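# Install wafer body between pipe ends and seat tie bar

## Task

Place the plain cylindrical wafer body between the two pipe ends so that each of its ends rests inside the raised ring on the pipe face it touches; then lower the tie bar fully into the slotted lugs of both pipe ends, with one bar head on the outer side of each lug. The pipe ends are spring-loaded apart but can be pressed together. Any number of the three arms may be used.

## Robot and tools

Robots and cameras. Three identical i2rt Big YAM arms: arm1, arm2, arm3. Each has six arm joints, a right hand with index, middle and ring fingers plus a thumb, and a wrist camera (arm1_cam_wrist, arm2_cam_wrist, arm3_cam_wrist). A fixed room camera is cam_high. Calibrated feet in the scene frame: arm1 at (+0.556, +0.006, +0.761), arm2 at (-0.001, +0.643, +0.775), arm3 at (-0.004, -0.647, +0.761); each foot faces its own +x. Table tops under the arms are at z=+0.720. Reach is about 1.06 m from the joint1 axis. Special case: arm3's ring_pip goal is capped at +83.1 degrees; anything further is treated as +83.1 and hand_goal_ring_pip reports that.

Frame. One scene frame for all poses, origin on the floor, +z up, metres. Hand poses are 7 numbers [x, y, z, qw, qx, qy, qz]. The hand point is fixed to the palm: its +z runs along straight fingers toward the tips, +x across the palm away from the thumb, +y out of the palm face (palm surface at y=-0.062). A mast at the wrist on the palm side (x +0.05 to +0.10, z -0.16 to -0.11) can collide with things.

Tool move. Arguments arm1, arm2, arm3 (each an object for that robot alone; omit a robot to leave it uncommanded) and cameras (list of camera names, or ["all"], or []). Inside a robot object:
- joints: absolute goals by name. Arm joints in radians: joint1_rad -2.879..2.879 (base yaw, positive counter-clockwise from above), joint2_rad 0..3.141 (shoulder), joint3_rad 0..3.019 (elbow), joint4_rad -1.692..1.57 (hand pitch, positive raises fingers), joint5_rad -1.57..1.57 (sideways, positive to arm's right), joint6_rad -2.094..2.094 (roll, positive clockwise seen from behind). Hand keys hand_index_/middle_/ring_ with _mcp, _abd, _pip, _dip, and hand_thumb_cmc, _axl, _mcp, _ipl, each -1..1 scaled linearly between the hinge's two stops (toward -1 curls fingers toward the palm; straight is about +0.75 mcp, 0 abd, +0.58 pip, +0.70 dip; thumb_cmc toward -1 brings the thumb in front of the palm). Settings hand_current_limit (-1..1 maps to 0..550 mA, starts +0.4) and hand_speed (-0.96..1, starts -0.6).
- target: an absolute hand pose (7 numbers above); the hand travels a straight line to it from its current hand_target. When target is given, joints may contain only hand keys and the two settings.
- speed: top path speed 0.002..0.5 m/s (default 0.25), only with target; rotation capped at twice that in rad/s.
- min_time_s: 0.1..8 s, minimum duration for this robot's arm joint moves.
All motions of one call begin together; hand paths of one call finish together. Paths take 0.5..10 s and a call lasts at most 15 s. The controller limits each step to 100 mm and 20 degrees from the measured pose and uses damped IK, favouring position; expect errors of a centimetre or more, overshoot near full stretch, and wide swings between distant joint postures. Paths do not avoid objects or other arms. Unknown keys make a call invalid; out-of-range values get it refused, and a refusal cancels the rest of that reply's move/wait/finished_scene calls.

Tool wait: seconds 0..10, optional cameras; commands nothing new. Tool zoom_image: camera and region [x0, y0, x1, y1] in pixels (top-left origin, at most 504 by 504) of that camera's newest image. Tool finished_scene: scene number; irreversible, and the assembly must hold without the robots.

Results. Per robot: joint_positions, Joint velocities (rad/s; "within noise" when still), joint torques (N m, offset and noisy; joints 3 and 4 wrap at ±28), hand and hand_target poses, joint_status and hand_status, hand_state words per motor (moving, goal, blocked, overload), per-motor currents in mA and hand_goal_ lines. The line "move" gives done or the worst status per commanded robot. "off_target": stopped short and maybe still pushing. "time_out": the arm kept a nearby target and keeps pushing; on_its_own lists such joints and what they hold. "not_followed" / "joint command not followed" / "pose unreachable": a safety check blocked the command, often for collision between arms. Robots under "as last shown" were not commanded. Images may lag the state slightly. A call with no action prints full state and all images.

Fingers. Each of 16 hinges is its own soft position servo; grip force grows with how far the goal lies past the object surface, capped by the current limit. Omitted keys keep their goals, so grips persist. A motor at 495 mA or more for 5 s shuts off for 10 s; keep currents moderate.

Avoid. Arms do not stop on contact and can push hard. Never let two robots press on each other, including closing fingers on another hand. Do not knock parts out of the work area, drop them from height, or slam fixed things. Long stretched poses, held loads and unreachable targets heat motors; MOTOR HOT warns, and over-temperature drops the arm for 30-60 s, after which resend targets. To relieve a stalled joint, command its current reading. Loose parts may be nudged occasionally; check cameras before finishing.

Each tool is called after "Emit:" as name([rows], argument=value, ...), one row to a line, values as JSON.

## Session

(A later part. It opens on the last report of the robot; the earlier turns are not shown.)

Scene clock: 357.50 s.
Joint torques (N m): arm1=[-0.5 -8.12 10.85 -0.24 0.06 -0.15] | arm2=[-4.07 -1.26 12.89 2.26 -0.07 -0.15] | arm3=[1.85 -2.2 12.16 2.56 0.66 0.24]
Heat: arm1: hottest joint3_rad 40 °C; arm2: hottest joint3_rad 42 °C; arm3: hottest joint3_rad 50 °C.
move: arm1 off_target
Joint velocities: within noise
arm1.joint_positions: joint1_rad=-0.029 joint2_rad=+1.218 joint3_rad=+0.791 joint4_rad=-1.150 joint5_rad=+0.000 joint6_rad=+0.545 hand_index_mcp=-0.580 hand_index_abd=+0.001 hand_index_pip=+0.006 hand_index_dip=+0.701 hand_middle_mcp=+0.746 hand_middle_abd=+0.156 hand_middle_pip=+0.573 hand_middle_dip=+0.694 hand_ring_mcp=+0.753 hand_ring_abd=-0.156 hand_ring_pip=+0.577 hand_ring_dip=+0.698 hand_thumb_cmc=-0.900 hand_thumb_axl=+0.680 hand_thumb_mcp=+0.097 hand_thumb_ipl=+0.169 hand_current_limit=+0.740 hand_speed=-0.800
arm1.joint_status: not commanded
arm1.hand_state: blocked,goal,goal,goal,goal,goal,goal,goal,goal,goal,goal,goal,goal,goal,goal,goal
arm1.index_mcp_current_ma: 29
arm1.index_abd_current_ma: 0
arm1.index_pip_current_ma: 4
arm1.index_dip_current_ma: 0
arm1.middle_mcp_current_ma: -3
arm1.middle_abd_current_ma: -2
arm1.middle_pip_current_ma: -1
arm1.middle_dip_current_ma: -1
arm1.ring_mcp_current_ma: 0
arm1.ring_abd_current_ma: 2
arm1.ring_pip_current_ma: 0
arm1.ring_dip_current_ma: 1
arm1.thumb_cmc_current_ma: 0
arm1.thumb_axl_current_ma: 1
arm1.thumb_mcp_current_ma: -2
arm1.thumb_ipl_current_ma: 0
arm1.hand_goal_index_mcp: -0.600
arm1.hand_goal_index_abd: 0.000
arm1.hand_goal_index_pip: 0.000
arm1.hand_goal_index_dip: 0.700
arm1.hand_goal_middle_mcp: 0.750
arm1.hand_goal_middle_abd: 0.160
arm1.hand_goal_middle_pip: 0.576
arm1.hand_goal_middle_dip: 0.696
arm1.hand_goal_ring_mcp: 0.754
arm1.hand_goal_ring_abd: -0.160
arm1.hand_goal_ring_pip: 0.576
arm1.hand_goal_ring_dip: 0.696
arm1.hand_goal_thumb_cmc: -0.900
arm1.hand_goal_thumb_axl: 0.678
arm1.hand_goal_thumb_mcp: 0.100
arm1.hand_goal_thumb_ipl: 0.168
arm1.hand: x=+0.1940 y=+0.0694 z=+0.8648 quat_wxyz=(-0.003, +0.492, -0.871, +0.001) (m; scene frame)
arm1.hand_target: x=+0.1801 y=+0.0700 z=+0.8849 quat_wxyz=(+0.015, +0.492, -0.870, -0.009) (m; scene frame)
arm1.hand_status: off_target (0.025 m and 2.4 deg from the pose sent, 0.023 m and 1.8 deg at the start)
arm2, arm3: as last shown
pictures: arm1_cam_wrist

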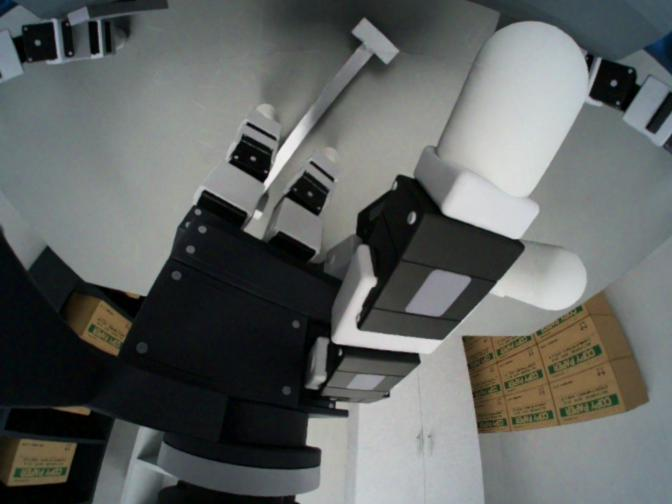

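Emit:
move(arm1={"joints": {"hand_middle_abd": -0.08, "hand_ring_abd": 0.08}}, cameras=[])

Emit:
move(arm1={"joints": {"hand_middle_abd": -0.26, "hand_ring_abd": 0.37}}, cameras=["arm1_cam_wrist"])

Emit:
zoom_image(camera="arm1_cam_wrist", region=[160, 0, 420, 220])

Emit:
move(arm1={"target": [0.1801, 0.0700, 0.903, -0.0152, -0.4924, 0.8703, 0.0086], "speed": 0.03}, cameras=["cam_high","arm1_cam_wrist"])

Emit:
zoom_image(camera="arm1_cam_wrist", region=[160, 0, 420, 220])

Emit:
zoom_image(camera="cam_high", region=[400, 180, 520, 280])

Scene clock: 360.03 s.
Joint torques (N m): arm1=[-0.62 -8.12 10.86 -0.24 0.07 -0.15] | arm2=[-3.9 -1.26 12.89 2.25 -0.07 -0.15] | arm3=[1.73 -1.67 12.14 2.47 0.66 0.23]
Heat: arm1: hottest joint3_rad 40 °C; arm2: hottest joint3_rad 42 °C; arm3: hottest joint3_rad 50 °C.
move: arm1 done
Joint velocities: within noise
arm1.joint_positions: joint1_rad=-0.029 joint2_rad=+1.218 joint3_rad=+0.791 joint4_rad=-1.150 joint5_rad=+0.000 joint6_rad=+0.545 hand_index_mcp=-0.580 hand_index_abd=+0.001 hand_index_pip=+0.006 hand_index_dip=+0.701 hand_middle_mcp=+0.746 hand_middle_abd=-0.070 hand_middle_pip=+0.573 hand_middle_dip=+0.694 hand_ring_mcp=+0.753 hand_ring_abd=+0.065 hand_ring_pip=+0.577 hand_ring_dip=+0.698 hand_thumb_cmc=-0.900 hand_thumb_axl=+0.680 hand_thumb_mcp=+0.097 hand_thumb_ipl=+0.169 hand_current_limit=+0.740 hand_speed=-0.800
arm1.joint_status: all done
arm1.hand_state: blocked,goal,goal,goal,goal,goal,goal,goal,goal,goal,goal,goal,goal,goal,goal,goal
arm1.index_mcp_current_ma: 29
arm1.index_abd_current_ma: 0
arm1.index_pip_current_ma: 4
arm1.index_dip_current_ma: 0
arm1.middle_mcp_current_ma: -3
arm1.middle_abd_current_ma: 7
arm1.middle_pip_current_ma: -1
arm1.middle_dip_current_ma: -1
arm1.ring_mcp_current_ma: 0
arm1.ring_abd_current_ma: -15
arm1.ring_pip_current_ma: 0
arm1.ring_dip_current_ma: 1
arm1.thumb_cmc_current_ma: 0
arm1.thumb_axl_current_ma: 1
arm1.thumb_mcp_current_ma: -2
arm1.thumb_ipl_current_ma: 0
arm1.hand_goal_index_mcp: -0.600
arm1.hand_goal_index_abd: 0.000
arm1.hand_goal_index_pip: 0.000
arm1.hand_goal_index_dip: 0.700
arm1.hand_goal_middle_mcp: 0.750
arm1.hand_goal_middle_abd: -0.080
arm1.hand_goal_middle_pip: 0.576
arm1.hand_goal_middle_dip: 0.696
arm1.hand_goal_ring_mcp: 0.754
arm1.hand_goal_ring_abd: 0.080
arm1.hand_goal_ring_pip: 0.576
arm1.hand_goal_ring_dip: 0.696
arm1.hand_goal_thumb_cmc: -0.900
arm1.hand_goal_thumb_axl: 0.678
arm1.hand_goal_thumb_mcp: 0.100
arm1.hand_goal_thumb_ipl: 0.168
arm1.hand: x=+0.1940 y=+0.0693 z=+0.8648 quat_wxyz=(-0.003, +0.492, -0.871, +0.002) (m; scene frame)
arm1.hand_target: x=+0.1801 y=+0.0699 z=+0.8849 quat_wxyz=(+0.015, +0.492, -0.870, -0.009) (m; scene frame)
arm1.hand_status: not commanded
arm2, arm3: as last shown
pictures: none
No camera images: "cameras" was empty.

Scene clock: 360.70 s.
Joint torques (N m): arm1=[-0.5 -8 10.89 -0.24 0.07 -0.14] | arm2=[-4.01 -1.26 12.9 2.25 -0.07 -0.15] | arm3=[1.96 -1.2 12.3 2.52 0.66 0.26]
Heat: arm1: hottest joint3_rad 40 °C; arm2: hottest joint3_rad 42 °C; arm3: hottest joint3_rad 50 °C.
move: arm1 off_target
Joint velocities: within noise
arm1.joint_positions: joint1_rad=-0.029 joint2_rad=+1.218 joint3_rad=+0.791 joint4_rad=-1.150 joint5_rad=+0.000 joint6_rad=+0.545 hand_index_mcp=-0.580 hand_index_abd=+0.001 hand_index_pip=+0.006 hand_index_dip=+0.701 hand_middle_mcp=+0.746 hand_middle_abd=-0.082 hand_middle_pip=+0.573 hand_middle_dip=+0.694 hand_ring_mcp=+0.753 hand_ring_abd=+0.073 hand_ring_pip=+0.577 hand_ring_dip=+0.698 hand_thumb_cmc=-0.900 hand_thumb_axl=+0.680 hand_thumb_mcp=+0.097 hand_thumb_ipl=+0.169 hand_current_limit=+0.740 hand_speed=-0.800
arm1.joint_status: hand_middle_abd off_target (ended at -0.082, target -0.260); hand_ring_abd off_target (ended at +0.073, target +0.370)
arm1.hand_state: blocked,goal,goal,goal,goal,blocked,goal,goal,goal,blocked,goal,goal,goal,goal,goal,goal
arm1.index_mcp_current_ma: 29
arm1.index_abd_current_ma: 0
arm1.index_pip_current_ma: 4
arm1.index_dip_current_ma: 0
arm1.middle_mcp_current_ma: -3
arm1.middle_abd_current_ma: 479
arm1.middle_pip_current_ma: -1
arm1.middle_dip_current_ma: -1
arm1.ring_mcp_current_ma: 0
arm1.ring_abd_current_ma: -478
arm1.ring_pip_current_ma: 0
arm1.ring_dip_current_ma: 1
arm1.thumb_cmc_current_ma: 0
arm1.thumb_axl_current_ma: 1
arm1.thumb_mcp_current_ma: -2
arm1.thumb_ipl_current_ma: 0
arm1.hand_goal_index_mcp: -0.600
arm1.hand_goal_index_abd: 0.000
arm1.hand_goal_index_pip: 0.000
arm1.hand_goal_index_dip: 0.700
arm1.hand_goal_middle_mcp: 0.750
arm1.hand_goal_middle_abd: -0.260
arm1.hand_goal_middle_pip: 0.576
arm1.hand_goal_middle_dip: 0.696
arm1.hand_goal_ring_mcp: 0.754
arm1.hand_goal_ring_abd: 0.370
arm1.hand_goal_ring_pip: 0.576
arm1.hand_goal_ring_dip: 0.696
arm1.hand_goal_thumb_cmc: -0.900
arm1.hand_goal_thumb_axl: 0.678
arm1.hand_goal_thumb_mcp: 0.100
arm1.hand_goal_thumb_ipl: 0.168
arm1.hand: x=+0.1940 y=+0.0693 z=+0.8648 quat_wxyz=(-0.003, +0.492, -0.871, +0.002) (m; scene frame)
arm1.hand_target: x=+0.1801 y=+0.0699 z=+0.8849 quat_wxyz=(+0.015, +0.492, -0.870, -0.009) (m; scene frame)
arm1.hand_status: not commanded
arm2.joint_positions: joint1_rad=+0.193 joint2_rad=+1.394 joint3_rad=+0.544 joint4_rad=+0.128 joint5_rad=+0.158 joint6_rad=+0.132 hand_index_mcp=+1.000 hand_index_abd=+0.169 hand_index_pip=+0.997 hand_index_dip=+0.997 hand_middle_mcp=-0.998 hand_middle_abd=+0.000 hand_middle_pip=+0.001 hand_middle_dip=+0.696 hand_ring_mcp=+1.000 hand_ring_abd=-0.164 hand_ring_pip=+1.000 hand_ring_dip=+0.997 hand_thumb_cmc=+0.720 hand_thumb_axl=+0.677 hand_thumb_mcp=+0.225 hand_thumb_ipl=+0.168 hand_current_limit=+0.400 hand_speed=-0.600
arm2.joint_status: not commanded
arm2.hand_state: goal,goal,goal,goal,goal,goal,goal,goal,goal,goal,goal,goal,goal,goal,goal,goal
arm2.index_mcp_current_ma: 1
arm2.index_abd_current_ma: -4
arm2.index_pip_current_ma: -9
arm2.index_dip_current_ma: -10
arm2.middle_mcp_current_ma: 7
arm2.middle_abd_current_ma: 1
arm2.middle_pip_current_ma: 4
arm2.middle_dip_current_ma: 0
arm2.ring_mcp_current_ma: 1
arm2.ring_abd_current_ma: 17
arm2.ring_pip_current_ma: 0
arm2.ring_dip_current_ma: -9
arm2.thumb_cmc_current_ma: 21
arm2.thumb_axl_current_ma: -2
arm2.thumb_mcp_current_ma: -4
arm2.thumb_ipl_current_ma: -1
arm2.hand_goal_index_mcp: 1.000
arm2.hand_goal_index_abd: 0.170
arm2.hand_goal_index_pip: 1.000
arm2.hand_goal_index_dip: 1.000
arm2.hand_goal_middle_mcp: -1.000
arm2.hand_goal_middle_abd: 0.000
arm2.hand_goal_middle_pip: 0.000
arm2.hand_goal_middle_dip: 0.696
arm2.hand_goal_ring_mcp: 1.000
arm2.hand_goal_ring_abd: -0.170
arm2.hand_goal_ring_pip: 1.000
arm2.hand_goal_ring_dip: 1.000
arm2.hand_goal_thumb_cmc: 0.714
arm2.hand_goal_thumb_axl: 0.678
arm2.hand_goal_thumb_mcp: 0.226
arm2.hand_goal_thumb_ipl: 0.168
arm2.hand: x=+0.0518 y=+0.1349 z=+0.9082 quat_wxyz=(+0.419, +0.908, +0.008, +0.004) (m; scene frame)
arm2.hand_target: x=+0.0473 y=+0.1072 z=+0.9081 quat_wxyz=(+0.422, +0.906, +0.004, +0.002) (m; scene frame)
arm2.hand_status: not commanded
arm3.joint_positions: joint1_rad=-0.203 joint2_rad=+1.334 joint3_rad=+0.541 joint4_rad=+0.063 joint5_rad=-0.195 joint6_rad=-0.168 hand_index_mcp=+1.000 hand_index_abd=+0.170 hand_index_pip=+0.998 hand_index_dip=+0.997 hand_middle_mcp=-0.997 hand_middle_abd=+0.001 hand_middle_pip=+0.002 hand_middle_dip=+0.696 hand_ring_mcp=+1.001 hand_ring_abd=-0.161 hand_ring_pip=+0.998 hand_ring_dip=+0.997 hand_thumb_cmc=+0.721 hand_thumb_axl=+0.677 hand_thumb_mcp=+0.225 hand_thumb_ipl=+0.168 hand_current_limit=+0.400 hand_speed=-0.600
arm3.joint_status: not commanded
arm3.hand_state: goal,goal,goal,goal,goal,goal,goal,goal,goal,goal,goal,goal,goal,goal,goal,goal
arm3.index_mcp_current_ma: 0
arm3.index_abd_current_ma: 0
arm3.index_pip_current_ma: 0
arm3.index_dip_current_ma: 0
arm3.middle_mcp_current_ma: 0
arm3.middle_abd_current_ma: 0
arm3.middle_pip_current_ma: 0
arm3.middle_dip_current_ma: 0
arm3.ring_mcp_current_ma: 0
arm3.ring_abd_current_ma: 2
arm3.ring_pip_current_ma: 0
arm3.ring_dip_current_ma: 0
arm3.thumb_cmc_current_ma: 2
arm3.thumb_axl_current_ma: 0
arm3.thumb_mcp_current_ma: 0
arm3.thumb_ipl_current_ma: 0
arm3.hand_goal_index_mcp: 1.000
arm3.hand_goal_index_abd: 0.170
arm3.hand_goal_index_pip: 1.000
arm3.hand_goal_index_dip: 1.000
arm3.hand_goal_middle_mcp: -1.000
arm3.hand_goal_middle_abd: 0.000
arm3.hand_goal_middle_pip: 0.000
arm3.hand_goal_middle_dip: 0.696
arm3.hand_goal_ring_mcp: 1.000
arm3.hand_goal_ring_abd: -0.170
arm3.hand_goal_ring_pip: 1.000
arm3.hand_goal_ring_dip: 1.000
arm3.hand_goal_thumb_cmc: 0.714
arm3.hand_goal_thumb_axl: 0.678
arm3.hand_goal_thumb_mcp: 0.226
arm3.hand_goal_thumb_ipl: 0.168
arm3.hand: x=+0.0942 y=-0.1475 z=+0.9082 quat_wxyz=(-0.001, -0.006, +0.908, +0.418) (m; scene frame)
arm3.hand_target: x=+0.0930 y=-0.1168 z=+0.9082 quat_wxyz=(-0.002, -0.004, +0.906, +0.422) (m; scene frame)
arm3.hand_status: not commanded
pictures: arm1_cam_wrist

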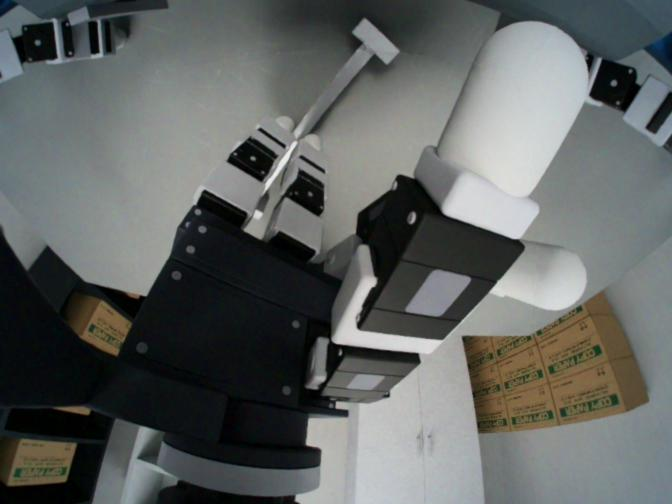

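Scaled by 1.938 from the camera's 672x504 image, which has a finer 960x720 frame.

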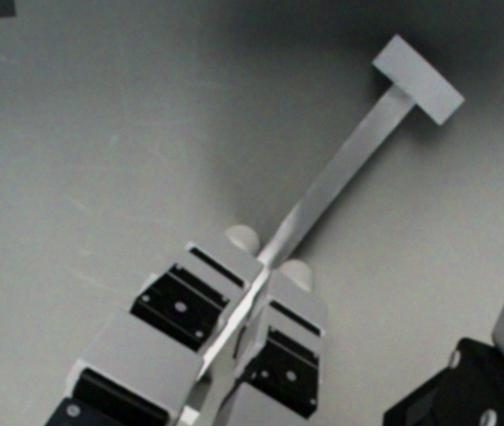

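Scene clock: 361.80 s.
Joint torques (N m): arm1=[-0.56 -8.59 11.67 -0.28 0.07 -0.15] | arm2=[-4.07 -1.26 12.89 2.26 -0.07 -0.14] | arm3=[2.32 -1.79 12.08 2.77 0.62 0.18]
Heat: arm1: hottest joint3_rad 40 °C; arm2: hottest joint3_rad 42 °C; arm3: hottest joint3_rad 50 °C.
move: arm1 off_target
Joint velocities: within noise
arm1.joint_positions: joint1_rad=-0.029 joint2_rad=+1.203 joint3_rad=+0.815 joint4_rad=-1.205 joint5_rad=+0.000 joint6_rad=+0.545 hand_index_mcp=-0.580 hand_index_abd=+0.001 hand_index_pip=+0.006 hand_index_dip=+0.701 hand_middle_mcp=+0.742 hand_middle_abd=-0.083 hand_middle_pip=+0.572 hand_middle_dip=+0.694 hand_ring_mcp=+0.756 hand_ring_abd=+0.073 hand_ring_pip=+0.577 hand_ring_dip=+0.698 hand_thumb_cmc=-0.900 hand_thumb_axl=+0.680 hand_thumb_mcp=+0.097 hand_thumb_ipl=+0.169 hand_current_limit=+0.740 hand_speed=-0.800
arm1.joint_status: not commanded
arm1.hand_state: blocked,goal,goal,goal,goal,blocked,goal,goal,goal,blocked,goal,goal,goal,goal,goal,goal
arm1.index_mcp_current_ma: 29
arm1.index_abd_current_ma: 0
arm1.index_pip_current_ma: 4
arm1.index_dip_current_ma: 0
arm1.middle_mcp_current_ma: -8
arm1.middle_abd_current_ma: 478
arm1.middle_pip_current_ma: -2
arm1.middle_dip_current_ma: -1
arm1.ring_mcp_current_ma: 1
arm1.ring_abd_current_ma: -478
arm1.ring_pip_current_ma: 0
arm1.ring_dip_current_ma: 1
arm1.thumb_cmc_current_ma: 0
arm1.thumb_axl_current_ma: 1
arm1.thumb_mcp_current_ma: -2
arm1.thumb_ipl_current_ma: 0
arm1.hand_goal_index_mcp: -0.600
arm1.hand_goal_index_abd: 0.000
arm1.hand_goal_index_pip: 0.000
arm1.hand_goal_index_dip: 0.700
arm1.hand_goal_middle_mcp: 0.750
arm1.hand_goal_middle_abd: -0.260
arm1.hand_goal_middle_pip: 0.576
arm1.hand_goal_middle_dip: 0.696
arm1.hand_goal_ring_mcp: 0.754
arm1.hand_goal_ring_abd: 0.370
arm1.hand_goal_ring_pip: 0.576
arm1.hand_goal_ring_dip: 0.696
arm1.hand_goal_thumb_cmc: -0.900
arm1.hand_goal_thumb_axl: 0.678
arm1.hand_goal_thumb_mcp: 0.100
arm1.hand_goal_thumb_ipl: 0.168
arm1.hand: x=+0.1975 y=+0.0693 z=+0.8769 quat_wxyz=(-0.009, +0.492, -0.871, +0.005) (m; scene frame)
arm1.hand_target: x=+0.1810 y=+0.0700 z=+0.9030 quat_wxyz=(+0.015, +0.492, -0.870, -0.009) (m; scene frame)
arm1.hand_status: off_target (0.031 m and 3.2 deg from the pose sent, 0.041 m and 2.4 deg at the start)
arm2, arm3: as last shown
pictures: arm1_cam_wrist, cam_high

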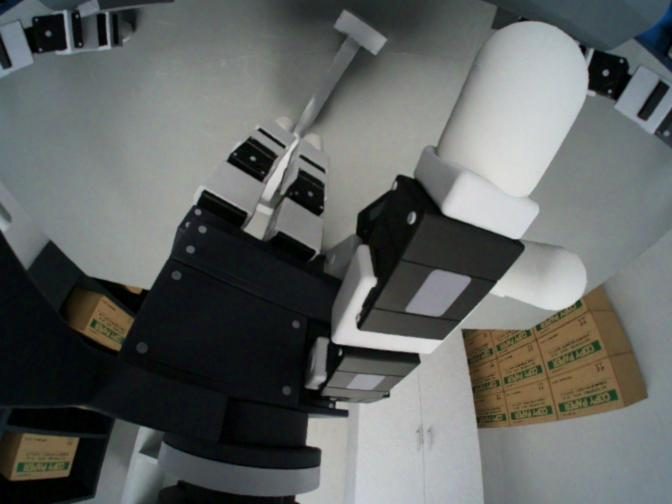

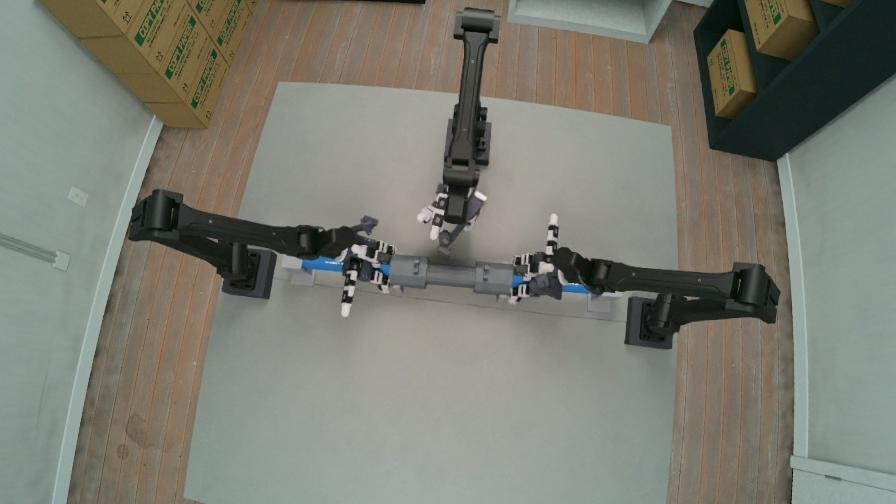

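Scaled by 1.938 from the camera's 672x504 image, which has a finer 960x720 frame.

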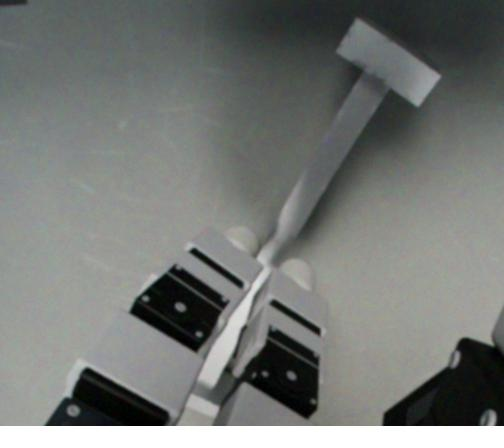

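Scaled by 4.200 from the camera's 896x504 image, which has a finer 1280x720 frame.

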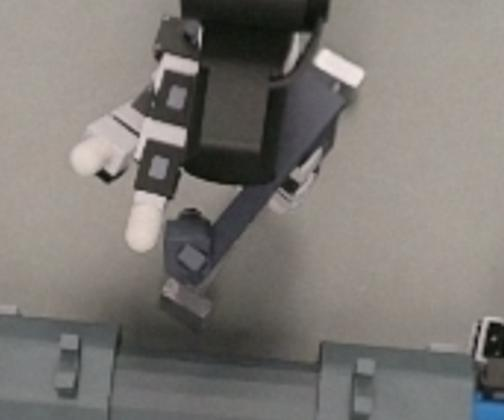

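Emit:
move(arm1={"target": [0.1950, 0.0700, 0.940, -0.0152, -0.4924, 0.8703, 0.0086], "speed": 0.05}, cameras=["cam_high","arm1_cam_wrist"])

Emit:
zoom_image(camera="arm1_cam_wrist", region=[160, 0, 420, 220])

Emit:
zoom_image(camera="cam_high", region=[400, 180, 520, 280])

Scene clock: 364.40 s.
Joint torques (N m): arm1=[-0.44 -7.77 12.29 -0.29 0.09 -0.14] | arm2=[-4.07 -1.2 12.9 2.25 -0.07 -0.14] | arm3=[2.67 -1.61 12.31 2.67 0.68 0.27]
Heat: arm1: hottest joint3_rad 40 °C; arm2: hottest joint3_rad 43 °C; arm3: hottest joint3_rad 50 °C.
move: arm1 off_target
Joint velocities: within noise
arm1.joint_positions: joint1_rad=-0.029 joint2_rad=+1.130 joint3_rad=+0.858 joint4_rad=-1.322 joint5_rad=+0.000 joint6_rad=+0.545 hand_index_mcp=-0.580 hand_index_abd=+0.001 hand_index_pip=+0.006 hand_index_dip=+0.701 hand_middle_mcp=+0.742 hand_middle_abd=-0.084 hand_middle_pip=+0.572 hand_middle_dip=+0.694 hand_ring_mcp=+0.756 hand_ring_abd=+0.073 hand_ring_pip=+0.577 hand_ring_dip=+0.698 hand_thumb_cmc=-0.900 hand_thumb_axl=+0.680 hand_thumb_mcp=+0.097 hand_thumb_ipl=+0.169 hand_current_limit=+0.740 hand_speed=-0.800
arm1.joint_status: not commanded
arm1.hand_state: blocked,goal,goal,goal,goal,blocked,goal,goal,goal,blocked,goal,goal,goal,goal,goal,goal
arm1.index_mcp_current_ma: 29
arm1.index_abd_current_ma: 0
arm1.index_pip_current_ma: 4
arm1.index_dip_current_ma: 0
arm1.middle_mcp_current_ma: -8
arm1.middle_abd_current_ma: 479
arm1.middle_pip_current_ma: -2
arm1.middle_dip_current_ma: -1
arm1.ring_mcp_current_ma: 1
arm1.ring_abd_current_ma: -478
arm1.ring_pip_current_ma: 0
arm1.ring_dip_current_ma: 1
arm1.thumb_cmc_current_ma: 0
arm1.thumb_axl_current_ma: 1
arm1.thumb_mcp_current_ma: -2
arm1.thumb_ipl_current_ma: 0
arm1.hand_goal_index_mcp: -0.600
arm1.hand_goal_index_abd: 0.000
arm1.hand_goal_index_pip: 0.000
arm1.hand_goal_index_dip: 0.700
arm1.hand_goal_middle_mcp: 0.750
arm1.hand_goal_middle_abd: -0.260
arm1.hand_goal_middle_pip: 0.576
arm1.hand_goal_middle_dip: 0.696
arm1.hand_goal_ring_mcp: 0.754
arm1.hand_goal_ring_abd: 0.370
arm1.hand_goal_ring_pip: 0.576
arm1.hand_goal_ring_dip: 0.696
arm1.hand_goal_thumb_cmc: -0.900
arm1.hand_goal_thumb_axl: 0.678
arm1.hand_goal_thumb_mcp: 0.100
arm1.hand_goal_thumb_ipl: 0.168
arm1.hand: x=+0.2107 y=+0.0694 z=+0.9124 quat_wxyz=(-0.010, +0.492, -0.871, +0.005) (m; scene frame)
arm1.hand_target: x=+0.1960 y=+0.0700 z=+0.9398 quat_wxyz=(+0.015, +0.492, -0.870, -0.009) (m; scene frame)
arm1.hand_status: off_target (0.032 m and 3.3 deg from the pose sent, 0.063 m and 3.2 deg at the start)
arm2, arm3: as last shown
pictures: arm1_cam_wrist, cam_high

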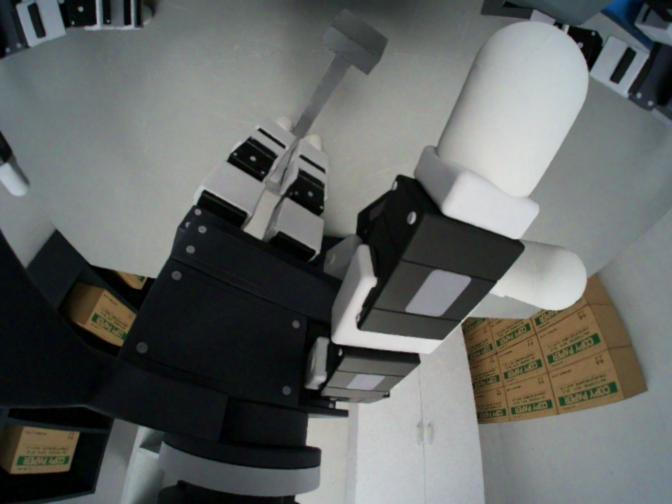

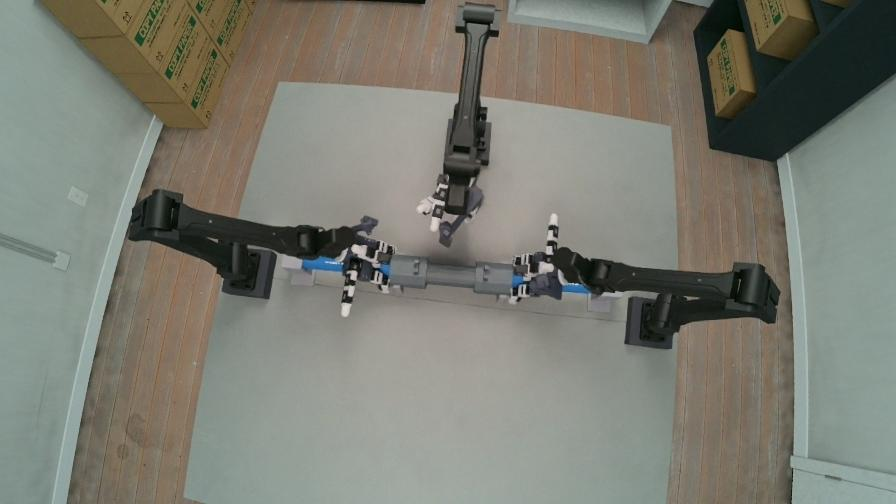

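Scaled by 1.938 from the camera's 672x504 image, which has a finer 960x720 frame.

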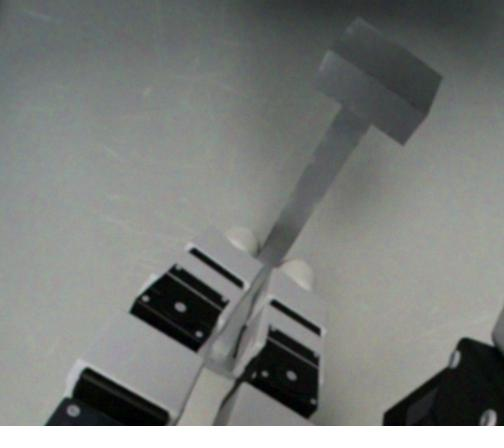

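Scaled by 4.200 from the camera's 896x504 image, which has a finer 1280x720 frame.

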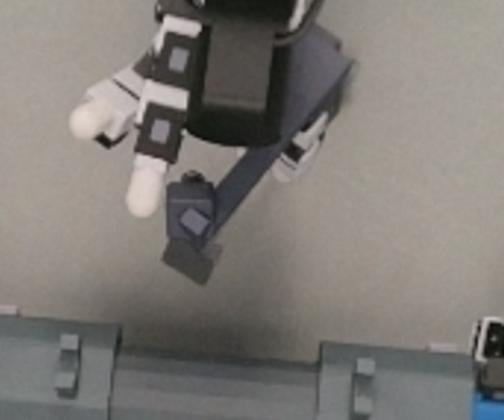

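Emit:
move(arm1={"target": [0.2350, 0.0700, 0.965, 0, -0.3007, 0.9537, 0], "speed": 0.15}, cameras=[])

Emit:
move(arm1={"target": [0.2650, 0.0700, 0.930, 0, -0.1305, 0.9914, 0], "speed": 0.15}, cameras=["cam_high","arm1_cam_wrist"])

Emit:
move(arm1={"target": [0.2650, 0.0700, 0.860, 0, -0.1305, 0.9914, 0], "speed": 0.05}, cameras=["cam_high","arm1_cam_wrist"])

Scene clock: 369.60 s.
Joint torques (N m): arm1=[0.56 -7.88 12.38 -0.44 0.14 0.11] | arm2=[-4.07 -1.2 12.9 2.25 -0.08 -0.15] | arm3=[1.9 -1.9 12.21 2.56 0.69 0.25]
Heat: arm1: hottest joint3_rad 40 °C; arm2: hottest joint3_rad 43 °C; arm3: hottest joint3_rad 50 °C.
move: arm1 off_target
Joint velocities: within noise
arm1.joint_positions: joint1_rad=+0.023 joint2_rad=+1.121 joint3_rad=+0.921 joint4_rad=-1.433 joint5_rad=-0.001 joint6_rad=+1.012 hand_index_mcp=-0.580 hand_index_abd=+0.001 hand_index_pip=+0.006 hand_index_dip=+0.701 hand_middle_mcp=+0.742 hand_middle_abd=-0.084 hand_middle_pip=+0.572 hand_middle_dip=+0.694 hand_ring_mcp=+0.757 hand_ring_abd=+0.073 hand_ring_pip=+0.577 hand_ring_dip=+0.698 hand_thumb_cmc=-0.900 hand_thumb_axl=+0.680 hand_thumb_mcp=+0.097 hand_thumb_ipl=+0.169 hand_current_limit=+0.740 hand_speed=-0.800
arm1.joint_status: not commanded
arm1.hand_state: blocked,goal,goal,goal,goal,blocked,goal,goal,goal,blocked,goal,goal,goal,goal,goal,goal
arm1.index_mcp_current_ma: 29
arm1.index_abd_current_ma: 0
arm1.index_pip_current_ma: 4
arm1.index_dip_current_ma: 0
arm1.middle_mcp_current_ma: -8
arm1.middle_abd_current_ma: 478
arm1.middle_pip_current_ma: -2
arm1.middle_dip_current_ma: -1
arm1.ring_mcp_current_ma: 2
arm1.ring_abd_current_ma: -478
arm1.ring_pip_current_ma: 0
arm1.ring_dip_current_ma: 1
arm1.thumb_cmc_current_ma: 0
arm1.thumb_axl_current_ma: 1
arm1.thumb_mcp_current_ma: -2
arm1.thumb_ipl_current_ma: 0
arm1.hand_goal_index_mcp: -0.600
arm1.hand_goal_index_abd: 0.000
arm1.hand_goal_index_pip: 0.000
arm1.hand_goal_index_dip: 0.700
arm1.hand_goal_middle_mcp: 0.750
arm1.hand_goal_middle_abd: -0.260
arm1.hand_goal_middle_pip: 0.576
arm1.hand_goal_middle_dip: 0.696
arm1.hand_goal_ring_mcp: 0.754
arm1.hand_goal_ring_abd: 0.370
arm1.hand_goal_ring_pip: 0.576
arm1.hand_goal_ring_dip: 0.696
arm1.hand_goal_thumb_cmc: -0.900
arm1.hand_goal_thumb_axl: 0.678
arm1.hand_goal_thumb_mcp: 0.100
arm1.hand_goal_thumb_ipl: 0.168
arm1.hand: x=+0.2487 y=+0.0743 z=+0.9382 quat_wxyz=(-0.029, +0.302, -0.953, +0.008) (m; scene frame)
arm1.hand_target: x=+0.2359 y=+0.0702 z=+0.9645 quat_wxyz=(+0.000, +0.301, -0.954, +0.000) (m; scene frame)
arm1.hand_status: off_target (0.030 m and 3.5 deg from the pose sent, 0.058 m and 23.9 deg at the start)
arm2, arm3: as last shown
pictures: none
No camera images: "cameras" was empty.

Scene clock: 371.50 s.
Joint torques (N m): arm1=[0.38 -6.07 8.43 0.62 0.24 0.09] | arm2=[-3.96 -1.26 12.9 2.25 -0.07 -0.15] | arm3=[1.9 -1.9 12.31 2.58 0.7 0.25]
Heat: arm1: hottest joint3_rad 40 °C; arm2: hottest joint3_rad 43 °C; arm3: hottest joint3_rad 50 °C.
move: arm1 done
Joint velocities: within noise
arm1.joint_positions: joint1_rad=+0.042 joint2_rad=+1.120 joint3_rad=+0.895 joint4_rad=-1.357 joint5_rad=-0.002 joint6_rad=+1.381 hand_index_mcp=-0.580 hand_index_abd=+0.001 hand_index_pip=+0.006 hand_index_dip=+0.701 hand_middle_mcp=+0.742 hand_middle_abd=-0.084 hand_middle_pip=+0.572 hand_middle_dip=+0.694 hand_ring_mcp=+0.757 hand_ring_abd=+0.073 hand_ring_pip=+0.577 hand_ring_dip=+0.698 hand_thumb_cmc=-0.900 hand_thumb_axl=+0.680 hand_thumb_mcp=+0.097 hand_thumb_ipl=+0.169 hand_current_limit=+0.740 hand_speed=-0.800
arm1.joint_status: not commanded
arm1.hand_state: blocked,goal,goal,goal,goal,blocked,goal,goal,goal,blocked,goal,goal,goal,goal,goal,goal
arm1.index_mcp_current_ma: 29
arm1.index_abd_current_ma: 0
arm1.index_pip_current_ma: 4
arm1.index_dip_current_ma: 0
arm1.middle_mcp_current_ma: -8
arm1.middle_abd_current_ma: 478
arm1.middle_pip_current_ma: -2
arm1.middle_dip_current_ma: -1
arm1.ring_mcp_current_ma: 2
arm1.ring_abd_current_ma: -478
arm1.ring_pip_current_ma: 0
arm1.ring_dip_current_ma: 1
arm1.thumb_cmc_current_ma: 0
arm1.thumb_axl_current_ma: 1
arm1.thumb_mcp_current_ma: -2
arm1.thumb_ipl_current_ma: 0
arm1.hand_goal_index_mcp: -0.600
arm1.hand_goal_index_abd: 0.000
arm1.hand_goal_index_pip: 0.000
arm1.hand_goal_index_dip: 0.700
arm1.hand_goal_middle_mcp: 0.750
arm1.hand_goal_middle_abd: -0.260
arm1.hand_goal_middle_pip: 0.576
arm1.hand_goal_middle_dip: 0.696
arm1.hand_goal_ring_mcp: 0.754
arm1.hand_goal_ring_abd: 0.370
arm1.hand_goal_ring_pip: 0.576
arm1.hand_goal_ring_dip: 0.696
arm1.hand_goal_thumb_cmc: -0.900
arm1.hand_goal_thumb_axl: 0.678
arm1.hand_goal_thumb_mcp: 0.100
arm1.hand_goal_thumb_ipl: 0.168
arm1.hand: x=+0.2690 y=+0.0735 z=+0.9298 quat_wxyz=(-0.005, +0.131, -0.991, +0.001) (m; scene frame)
arm1.hand_target: x=+0.2651 y=+0.0700 z=+0.9300 quat_wxyz=(+0.000, +0.131, -0.991, +0.000) (m; scene frame)
arm1.hand_status: done (0.005 m and 0.6 deg from the pose sent, 0.019 m and 20.4 deg at the start)
arm2, arm3: as last shown
pictures: arm1_cam_wrist, cam_high

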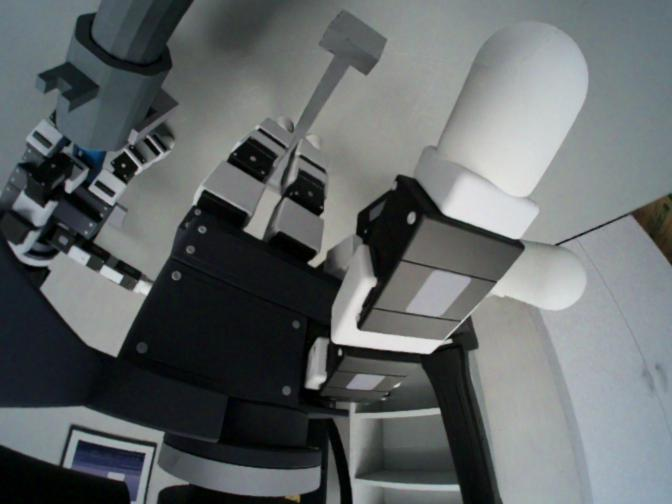

